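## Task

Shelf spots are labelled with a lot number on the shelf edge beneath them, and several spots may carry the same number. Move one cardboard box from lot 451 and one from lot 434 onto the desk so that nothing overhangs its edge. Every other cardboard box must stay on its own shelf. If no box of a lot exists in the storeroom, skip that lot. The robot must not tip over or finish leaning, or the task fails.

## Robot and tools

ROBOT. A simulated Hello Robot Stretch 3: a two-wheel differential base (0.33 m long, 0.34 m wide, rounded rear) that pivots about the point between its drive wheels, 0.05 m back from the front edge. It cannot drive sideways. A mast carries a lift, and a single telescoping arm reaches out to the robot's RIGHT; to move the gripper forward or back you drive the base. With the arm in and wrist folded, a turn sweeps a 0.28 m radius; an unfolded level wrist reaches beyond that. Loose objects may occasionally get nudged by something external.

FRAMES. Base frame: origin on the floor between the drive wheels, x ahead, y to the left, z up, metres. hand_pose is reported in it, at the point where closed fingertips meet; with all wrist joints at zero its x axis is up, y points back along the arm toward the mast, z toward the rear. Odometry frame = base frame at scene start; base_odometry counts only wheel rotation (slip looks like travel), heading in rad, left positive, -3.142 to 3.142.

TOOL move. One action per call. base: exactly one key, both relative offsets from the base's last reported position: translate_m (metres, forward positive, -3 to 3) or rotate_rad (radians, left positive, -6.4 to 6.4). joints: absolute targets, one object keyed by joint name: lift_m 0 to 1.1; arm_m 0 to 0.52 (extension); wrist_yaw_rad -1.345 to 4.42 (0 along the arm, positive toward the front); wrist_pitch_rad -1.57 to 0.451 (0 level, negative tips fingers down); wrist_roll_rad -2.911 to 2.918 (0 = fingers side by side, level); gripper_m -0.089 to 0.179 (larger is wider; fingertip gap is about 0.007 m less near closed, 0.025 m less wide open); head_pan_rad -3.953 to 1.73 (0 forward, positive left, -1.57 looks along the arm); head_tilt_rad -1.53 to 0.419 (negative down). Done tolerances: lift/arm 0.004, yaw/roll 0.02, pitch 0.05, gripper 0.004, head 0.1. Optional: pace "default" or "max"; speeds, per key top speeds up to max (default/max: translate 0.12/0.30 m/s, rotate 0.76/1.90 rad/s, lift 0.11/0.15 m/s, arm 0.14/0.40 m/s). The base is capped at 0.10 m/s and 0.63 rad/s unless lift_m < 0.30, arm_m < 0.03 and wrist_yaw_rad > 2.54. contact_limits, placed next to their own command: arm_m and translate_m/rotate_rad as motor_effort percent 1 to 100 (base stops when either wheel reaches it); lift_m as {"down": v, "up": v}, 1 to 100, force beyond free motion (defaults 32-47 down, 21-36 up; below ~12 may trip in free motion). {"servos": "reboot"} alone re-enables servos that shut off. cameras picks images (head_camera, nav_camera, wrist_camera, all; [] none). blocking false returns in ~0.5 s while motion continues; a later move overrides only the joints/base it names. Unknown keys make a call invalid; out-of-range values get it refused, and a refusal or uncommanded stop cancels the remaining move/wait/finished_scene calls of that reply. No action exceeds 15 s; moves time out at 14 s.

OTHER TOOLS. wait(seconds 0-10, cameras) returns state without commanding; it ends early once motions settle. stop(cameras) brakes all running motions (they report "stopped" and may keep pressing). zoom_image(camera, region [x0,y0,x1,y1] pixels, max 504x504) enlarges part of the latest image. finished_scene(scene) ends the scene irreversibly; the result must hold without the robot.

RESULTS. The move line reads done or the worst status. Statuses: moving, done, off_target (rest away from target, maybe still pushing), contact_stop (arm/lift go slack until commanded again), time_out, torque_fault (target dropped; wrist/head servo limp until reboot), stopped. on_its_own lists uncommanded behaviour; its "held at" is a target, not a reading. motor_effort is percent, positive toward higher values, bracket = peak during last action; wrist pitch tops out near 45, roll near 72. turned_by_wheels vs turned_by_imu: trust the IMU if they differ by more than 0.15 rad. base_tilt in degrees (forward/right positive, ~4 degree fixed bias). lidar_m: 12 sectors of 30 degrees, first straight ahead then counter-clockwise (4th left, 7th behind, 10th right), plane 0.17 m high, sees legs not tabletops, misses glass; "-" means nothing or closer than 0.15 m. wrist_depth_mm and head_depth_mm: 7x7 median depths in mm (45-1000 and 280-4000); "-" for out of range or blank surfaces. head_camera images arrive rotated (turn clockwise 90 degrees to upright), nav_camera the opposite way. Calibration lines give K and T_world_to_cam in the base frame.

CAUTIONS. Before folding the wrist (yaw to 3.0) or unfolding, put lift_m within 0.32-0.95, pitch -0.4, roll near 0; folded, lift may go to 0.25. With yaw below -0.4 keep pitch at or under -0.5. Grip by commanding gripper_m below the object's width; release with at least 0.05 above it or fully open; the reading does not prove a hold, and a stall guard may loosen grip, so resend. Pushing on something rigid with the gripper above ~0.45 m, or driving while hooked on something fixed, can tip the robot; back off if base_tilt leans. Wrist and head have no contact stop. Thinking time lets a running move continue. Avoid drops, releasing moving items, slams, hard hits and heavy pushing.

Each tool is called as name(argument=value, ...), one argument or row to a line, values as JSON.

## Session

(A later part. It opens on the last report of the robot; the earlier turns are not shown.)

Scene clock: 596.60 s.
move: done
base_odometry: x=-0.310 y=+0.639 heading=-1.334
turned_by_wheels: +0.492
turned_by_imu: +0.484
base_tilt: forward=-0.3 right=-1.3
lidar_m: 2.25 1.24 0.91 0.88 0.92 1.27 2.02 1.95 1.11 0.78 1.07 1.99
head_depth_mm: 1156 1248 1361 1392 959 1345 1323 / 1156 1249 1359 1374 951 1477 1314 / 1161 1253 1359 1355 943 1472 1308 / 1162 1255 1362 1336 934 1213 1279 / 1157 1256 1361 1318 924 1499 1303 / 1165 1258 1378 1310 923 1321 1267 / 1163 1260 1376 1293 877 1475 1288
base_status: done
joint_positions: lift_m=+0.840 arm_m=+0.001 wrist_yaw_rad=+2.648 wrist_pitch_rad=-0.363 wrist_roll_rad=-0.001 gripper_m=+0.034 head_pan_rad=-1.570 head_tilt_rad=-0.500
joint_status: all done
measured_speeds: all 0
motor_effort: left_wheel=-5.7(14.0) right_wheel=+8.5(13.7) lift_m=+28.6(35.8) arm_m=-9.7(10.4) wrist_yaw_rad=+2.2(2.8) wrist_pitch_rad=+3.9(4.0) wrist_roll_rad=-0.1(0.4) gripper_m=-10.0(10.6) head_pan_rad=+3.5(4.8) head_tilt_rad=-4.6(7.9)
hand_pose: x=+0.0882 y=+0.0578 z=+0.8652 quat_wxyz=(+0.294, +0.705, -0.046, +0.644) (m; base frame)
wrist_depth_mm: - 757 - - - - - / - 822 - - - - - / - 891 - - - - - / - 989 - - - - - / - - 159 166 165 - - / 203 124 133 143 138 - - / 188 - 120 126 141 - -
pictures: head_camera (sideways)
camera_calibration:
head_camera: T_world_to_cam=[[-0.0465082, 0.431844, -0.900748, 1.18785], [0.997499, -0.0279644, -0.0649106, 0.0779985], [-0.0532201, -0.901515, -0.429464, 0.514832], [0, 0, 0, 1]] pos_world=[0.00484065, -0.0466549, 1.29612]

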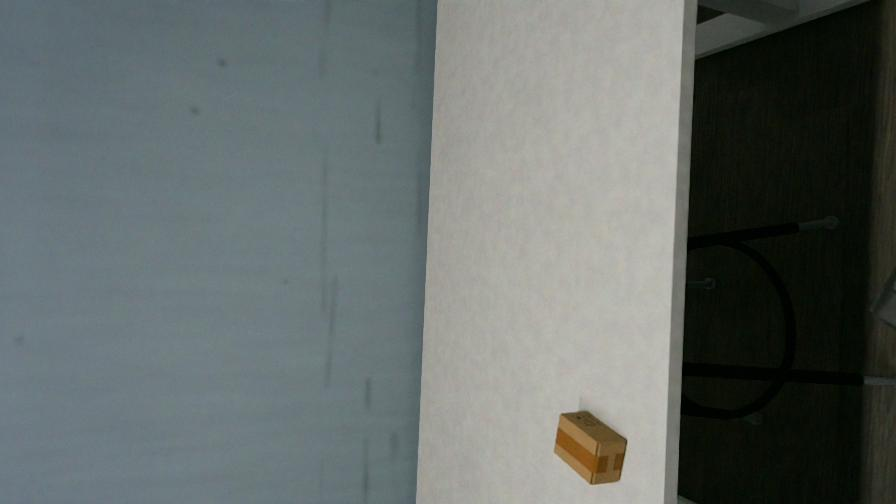

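move(
  joints={"wrist_yaw_rad": 0.0},
  cameras=[],
)

move(
  joints={"arm_m": 0.40, "lift_m": 0.80},
  cameras=["wrist_camera", "head_camera"],
)

Scene clock: 611.13 s.
move: done
base_odometry: x=-0.310 y=+0.639 heading=-1.334
turned_by_wheels: +0.000
turned_by_imu: +0.000
base_tilt: forward=-0.2 right=-1.1
lidar_m: 2.25 1.24 0.91 0.88 0.92 1.27 2.02 1.96 1.11 0.77 1.07 2.00
head_depth_mm: 1160 1251 1366 1378 957 1347 1323 / 1158 1253 1356 1363 949 1479 1321 / 1158 1259 1359 1342 941 805 447 / 1161 1257 1365 1330 934 796 295 / 1163 1249 1364 1319 927 1488 1205 / 1163 1258 1363 1301 922 1315 1258 / 1165 1255 1374 1291 874 1480 1285
base_status: not commanded
joint_positions: lift_m=+0.840 arm_m=+0.001 wrist_yaw_rad=+0.004 wrist_pitch_rad=-0.363 wrist_roll_rad=-0.001 gripper_m=+0.034 head_pan_rad=-1.570 head_tilt_rad=-0.500
joint_status: all done
measured_speeds: all 0
motor_effort: left_wheel=-6.0(6.5) right_wheel=+8.5(9.3) lift_m=+24.0(24.4) arm_m=-13.0(13.3) wrist_yaw_rad=-4.4(7.3) wrist_pitch_rad=+3.9(4.0) wrist_roll_rad=+0.0(0.3) gripper_m=-10.4(10.6) head_pan_rad=+2.9(4.0) head_tilt_rad=-4.0(5.4)
hand_pose: x=-0.0206 y=-0.3765 z=+0.8651 quat_wxyz=(+0.696, +0.129, -0.695, -0.127) (m; base frame)
wrist_depth_mm: - - - - - - - / - - - - - - - / - 513 - - - - - / - - - - - - - / - - 153 159 159 - - / - 124 133 143 138 - - / - - 120 126 141 - -
pictures: none
No camera images: "cameras" was empty.

Scene clock: 615.27 s.
move: done
base_odometry: x=-0.310 y=+0.639 heading=-1.334
turned_by_wheels: +0.000
turned_by_imu: +0.000
base_tilt: forward=-0.4 right=-1.3
lidar_m: 2.26 1.24 0.91 0.88 0.92 1.27 2.02 1.96 1.11 0.78 1.07 1.99
head_depth_mm: 1155 1248 1357 1372 955 786 304 / 1162 1245 1356 1358 511 366 1252 / 1161 1254 1367 1349 558 1462 1316 / 1156 1253 1366 1331 606 1457 1281 / 1158 1255 1372 1318 924 1505 1293 / 1167 1257 1374 1304 919 1325 1259 / 1161 1251 1373 1294 875 1481 1289
base_status: not commanded
joint_positions: lift_m=+0.800 arm_m=+0.400 wrist_yaw_rad=+0.004 wrist_pitch_rad=-0.363 wrist_roll_rad=-0.001 gripper_m=+0.034 head_pan_rad=-1.570 head_tilt_rad=-0.500
joint_status: all done
measured_speeds: all 0
motor_effort: left_wheel=-5.9(6.5) right_wheel=+7.9(9.5) lift_m=+30.6(34.6) arm_m=+12.6(15.5) wrist_yaw_rad=-4.2(5.3) wrist_pitch_rad=+3.9(4.0) wrist_roll_rad=+0.2(0.3) gripper_m=-10.4(10.5) head_pan_rad=+2.8(4.3) head_tilt_rad=-4.2(5.1)
hand_pose: x=-0.0206 y=-0.7759 z=+0.8251 quat_wxyz=(+0.696, +0.129, -0.695, -0.127) (m; base frame)
wrist_depth_mm: - - - - - - - / - - - - - - - / - - - - - - - / - - - - - - - / - - 153 159 159 - - / - - 134 142 138 - - / - - 120 126 140 - -
pictures: head_camera (sideways), wrist_camera
camera_calibration:
head_camera: T_world_to_cam=[[-0.0466511, 0.432519, -0.900417, 1.18745], [0.997509, -0.0275795, -0.0649295, 0.0780404], [-0.0529163, -0.901203, -0.430155, 0.515744], [0, 0, 0, 1]] pos_world=[0.00484108, -0.0466517, 1.29611]
wrist_camera: T_world_to_cam=[[-0.998853, -0.0419614, -0.0230595, -0.0275474], [-0.00300463, 0.535593, -0.844471, 1.14491], [0.0477857, -0.843433, -0.535104, -0.0457544], [0, 0, 0, 1]] pos_world=[-0.0218894, -0.65295, 0.941721]

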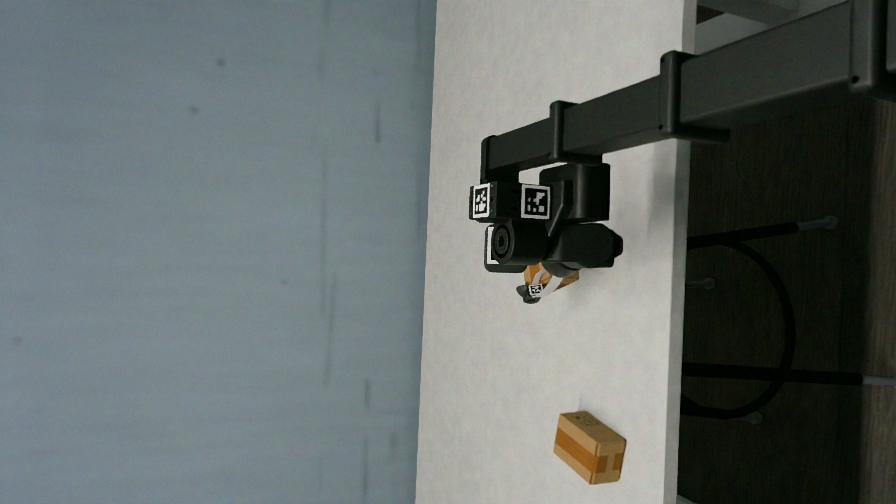

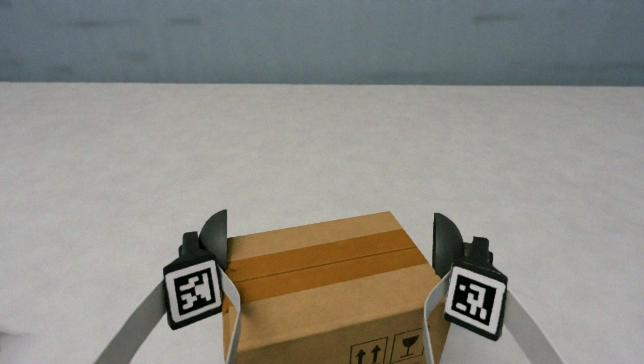

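move(
  joints={"lift_m": 0.752},
  cameras=[],
)

move(
  joints={"lift_m": 0.715},
  speeds={"lift_m": 0.03},
  contact_limits={"lift_m": {"down": 14}},
  cameras=["wrist_camera"],
)

Scene clock: 621.90 s.
move: done
base_odometry: x=-0.310 y=+0.639 heading=-1.334
turned_by_wheels: +0.000
turned_by_imu: +0.000
base_tilt: forward=-0.3 right=-1.2
lidar_m: 2.26 1.24 0.91 0.88 0.92 1.27 2.02 1.96 1.11 0.78 1.07 2.00
head_depth_mm: 1156 1248 1360 1387 955 1338 1297 / 1157 1253 1356 1360 950 415 355 / 1163 1251 1359 1344 578 1469 1312 / 1158 1252 1368 1328 603 1454 1280 / 1161 1262 1369 1321 922 1500 1296 / 1164 1260 1361 1300 916 1318 1263 / 1163 1258 1372 1291 872 1488 1288
base_status: not commanded
joint_positions: lift_m=+0.752 arm_m=+0.400 wrist_yaw_rad=+0.004 wrist_pitch_rad=-0.363 wrist_roll_rad=-0.001 gripper_m=+0.034 head_pan_rad=-1.570 head_tilt_rad=-0.500
joint_status: all done
measured_speeds: all 0
motor_effort: left_wheel=-5.8(6.3) right_wheel=+8.7(9.0) lift_m=+23.7(27.8) arm_m=+9.2(11.0) wrist_yaw_rad=-3.8(4.5) wrist_pitch_rad=+3.8(4.0) wrist_roll_rad=+0.1(0.4) gripper_m=-10.5(10.5) head_pan_rad=+2.9(3.8) head_tilt_rad=-2.7(3.7)
hand_pose: x=-0.0206 y=-0.7759 z=+0.7771 quat_wxyz=(+0.696, +0.129, -0.695, -0.127) (m; base frame)
wrist_depth_mm: - - - - - - - / - - - - - - - / - - - - - - - / - - - - - - - / - - 153 160 159 - - / - - 134 143 138 - - / - - 120 126 140 - -
pictures: none
No camera images: "cameras" was empty.

Scene clock: 623.57 s.
move: done
base_odometry: x=-0.310 y=+0.639 heading=-1.334
turned_by_wheels: +0.000
turned_by_imu: +0.000
base_tilt: forward=-0.3 right=-1.2
lidar_m: 2.26 1.24 0.91 0.88 0.92 1.27 2.02 1.96 1.11 0.77 1.07 2.00
head_depth_mm: 1157 1250 1369 1374 957 1354 1326 / 1157 1250 1371 1367 950 493 382 / 1157 1255 1368 1351 601 772 1281 / 1162 1262 1366 1339 700 1455 1271 / 1163 1255 1376 1316 926 1489 1302 / 1160 1263 1366 1302 919 1265 1257 / 1161 1251 1375 1297 872 1483 1290
base_status: not commanded
joint_positions: lift_m=+0.715 arm_m=+0.400 wrist_yaw_rad=+0.003 wrist_pitch_rad=-0.268 wrist_roll_rad=-0.018 gripper_m=+0.034 head_pan_rad=-1.570 head_tilt_rad=-0.500
joint_status: all done
measured_speeds: all 0
on_its_own: wrist_pitch_rad is at rest, and its effort (-13.8) is outside its rest range (-8 to +12)
motor_effort: left_wheel=-5.2(6.3) right_wheel=+7.2(9.2) lift_m=+13.1(25.4) arm_m=+7.5(9.8) wrist_yaw_rad=-2.0(4.6) wrist_pitch_rad=-13.8(14.2) wrist_roll_rad=+6.0(6.1) gripper_m=-9.9(10.7) head_pan_rad=+2.9(3.8) head_tilt_rad=-2.9(3.9)
contact_limits: lift_m down 14 (down: maximum 72; up: maximum 65)
hand_pose: x=-0.0208 y=-0.7857 z=+0.7627 quat_wxyz=(+0.708, +0.096, -0.694, -0.093) (m; base frame)
wrist_depth_mm: - - - - - - - / - - - - - - - / - - - - - - - / - - - - - - - / - - 153 160 161 - - / - - 133 142 134 - - / - - 118 125 137 - -
pictures: wrist_camera
camera_calibration:
wrist_camera: T_world_to_cam=[[-0.998841, -0.0480913, -0.00213404, -0.050262], [-0.0198748, 0.452359, -0.891614, 1.06764], [0.0438442, -0.890538, -0.452791, -0.187259], [0, 0, 0, 1]] pos_world=[-0.0207743, -0.652135, 0.867027]

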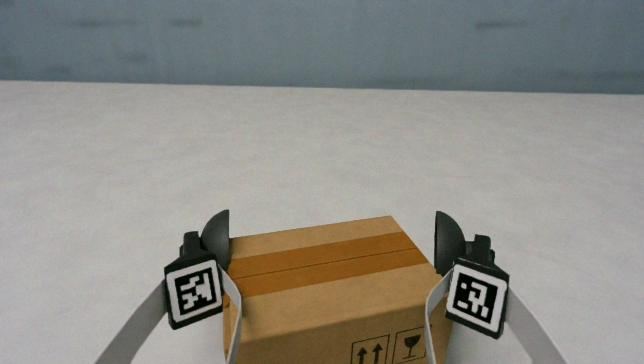

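move(
  joints={"lift_m": 0.729},
  cameras=[],
)

move(
  joints={"gripper_m": 0.179},
  cameras=[],
)

move(
  joints={"arm_m": 0.15},
  cameras=["wrist_camera", "head_camera"],
)

Scene clock: 629.30 s.
move: done
base_odometry: x=-0.310 y=+0.639 heading=-1.334
turned_by_wheels: +0.000
turned_by_imu: +0.000
base_tilt: forward=-0.3 right=-1.2
lidar_m: 2.26 1.24 0.91 0.88 0.92 1.27 2.01 1.96 1.11 0.77 1.07 2.00
head_depth_mm: 1152 1249 1357 1377 954 1346 1321 / 1156 1251 1364 1364 947 460 369 / 1155 1245 1367 1361 599 771 1305 / 1157 1260 1362 1339 613 1446 1278 / 1159 1255 1366 1322 926 1491 1299 / 1159 1254 1367 1311 924 1321 1259 / 1161 1257 1365 1291 870 1474 1285
base_status: not commanded
joint_positions: lift_m=+0.729 arm_m=+0.400 wrist_yaw_rad=+0.003 wrist_pitch_rad=-0.318 wrist_roll_rad=-0.014 gripper_m=+0.034 head_pan_rad=-1.570 head_tilt_rad=-0.500
joint_status: all done
measured_speeds: all 0
motor_effort: left_wheel=-4.9(5.8) right_wheel=+7.1(7.6) lift_m=+27.1(31.0) arm_m=+5.5(5.9) wrist_yaw_rad=-3.5(4.3) wrist_pitch_rad=-4.3(13.9) wrist_roll_rad=+4.9(6.1) gripper_m=-10.2(10.9) head_pan_rad=+2.7(3.5) head_tilt_rad=-2.3(3.1)
hand_pose: x=-0.0208 y=-0.7808 z=+0.7646 quat_wxyz=(+0.703, +0.114, -0.693, -0.111) (m; base frame)
wrist_depth_mm: - - - - - - - / - - - - - - - / - - - - - - - / - - - - - - - / - - 153 159 159 - - / - - 133 142 138 - - / - - 121 126 140 - -
pictures: none
No camera images: "cameras" was empty.

Scene clock: 631.30 s.
move: done
base_odometry: x=-0.310 y=+0.639 heading=-1.334
turned_by_wheels: +0.000
turned_by_imu: +0.000
base_tilt: forward=-0.3 right=-1.2
lidar_m: 2.26 1.24 0.91 0.88 0.92 1.27 2.01 1.95 1.10 0.78 1.07 2.00
head_depth_mm: 1154 1254 1362 1386 954 1351 1329 / 1158 1252 1361 1368 949 459 368 / 1158 1246 1368 1344 598 771 1309 / 1155 1251 1364 1332 621 1457 1279 / 1164 1261 1372 1316 923 1497 1293 / 1164 1250 1363 1302 916 1309 1257 / 1161 1259 1373 1294 874 1478 1286
base_status: not commanded
joint_positions: lift_m=+0.729 arm_m=+0.400 wrist_yaw_rad=+0.003 wrist_pitch_rad=-0.353 wrist_roll_rad=-0.006 gripper_m=+0.179 head_pan_rad=-1.570 head_tilt_rad=-0.500
joint_status: all done
measured_speeds: all 0
motor_effort: left_wheel=-4.5(5.8) right_wheel=+5.6(7.3) lift_m=+30.5(31.6) arm_m=+3.6(5.4) wrist_yaw_rad=-2.7(4.4) wrist_pitch_rad=+2.0(4.5) wrist_roll_rad=+1.7(4.8) gripper_m=+0.3(84.2) head_pan_rad=+2.7(3.2) head_tilt_rad=-1.5(2.9)
hand_pose: x=-0.0208 y=-0.7771 z=+0.7566 quat_wxyz=(+0.698, +0.126, -0.694, -0.123) (m; base frame)
wrist_depth_mm: - - - - - - - / - - - - - - - / - - - - - - - / - - - - - - - / - 142 152 152 146 - - / - 126 128 128 131 - - / - - 121 131 144 - 105
pictures: none
No camera images: "cameras" was empty.

Scene clock: 634.37 s.
move: done
base_odometry: x=-0.310 y=+0.639 heading=-1.334
turned_by_wheels: +0.000
turned_by_imu: +0.000
base_tilt: forward=-0.4 right=-1.2
lidar_m: 2.26 1.24 0.91 0.88 0.92 1.27 2.01 1.96 1.11 0.77 1.07 2.00
head_depth_mm: 1158 1249 1359 1386 957 1349 1326 / 1159 1252 1363 1367 949 1472 373 / 1165 1250 1366 1348 937 799 366 / 1164 1255 1369 1339 860 769 388 / 1168 1254 1364 1318 927 1454 1268 / 1163 1254 1376 1306 915 1264 1254 / 1162 1260 1367 1289 872 1471 1283
base_status: not commanded
joint_positions: lift_m=+0.729 arm_m=+0.150 wrist_yaw_rad=+0.003 wrist_pitch_rad=-0.353 wrist_roll_rad=-0.005 gripper_m=+0.179 head_pan_rad=-1.570 head_tilt_rad=-0.500
joint_status: all done
measured_speeds: all 0
motor_effort: left_wheel=-4.9(5.5) right_wheel=+6.6(7.7) lift_m=+23.0(31.2) arm_m=-12.3(14.8) wrist_yaw_rad=-3.5(4.5) wrist_pitch_rad=+2.0(2.1) wrist_roll_rad=+1.8(2.0) gripper_m=+0.5(1.1) head_pan_rad=+2.4(3.2) head_tilt_rad=-1.6(2.6)
hand_pose: x=-0.0208 y=-0.5271 z=+0.7565 quat_wxyz=(+0.698, +0.126, -0.694, -0.123) (m; base frame)
wrist_depth_mm: - - - - - - - / 329 - - 341 - - - / 324 364 - 350 - - - / - - - - - - - / - - - - - - - / 123 - - - - - - / 880 925 933 942 962 912 105
pictures: head_camera (sideways), wrist_camera
camera_calibration:
head_camera: T_world_to_cam=[[-0.0466511, 0.432519, -0.900417, 1.18745], [0.997509, -0.0275795, -0.0649295, 0.0780404], [-0.0529163, -0.901203, -0.430155, 0.515744], [0, 0, 0, 1]] pos_world=[0.00484108, -0.0466517, 1.29611]
wrist_camera: T_world_to_cam=[[-0.998903, -0.0431981, -0.018103, -0.0231805], [-0.00739071, 0.527031, -0.849814, 0.953025], [0.0462511, -0.848747, -0.526772, 0.118337], [0, 0, 0, 1]] pos_world=[-0.0215847, -0.402837, 0.871811]

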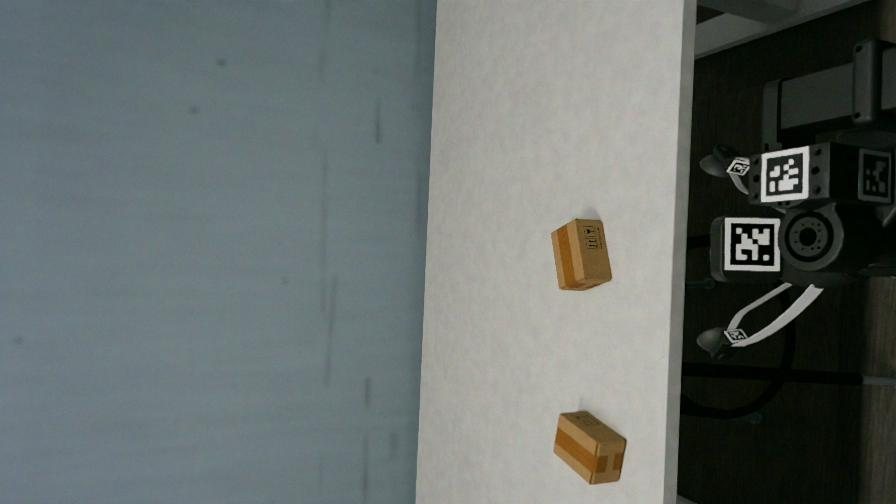

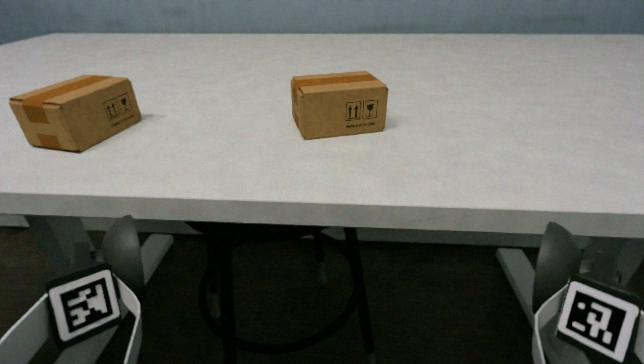

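Both on the desk.

finished_scene(
  scene=2,
)

The scene is finished: the task was done.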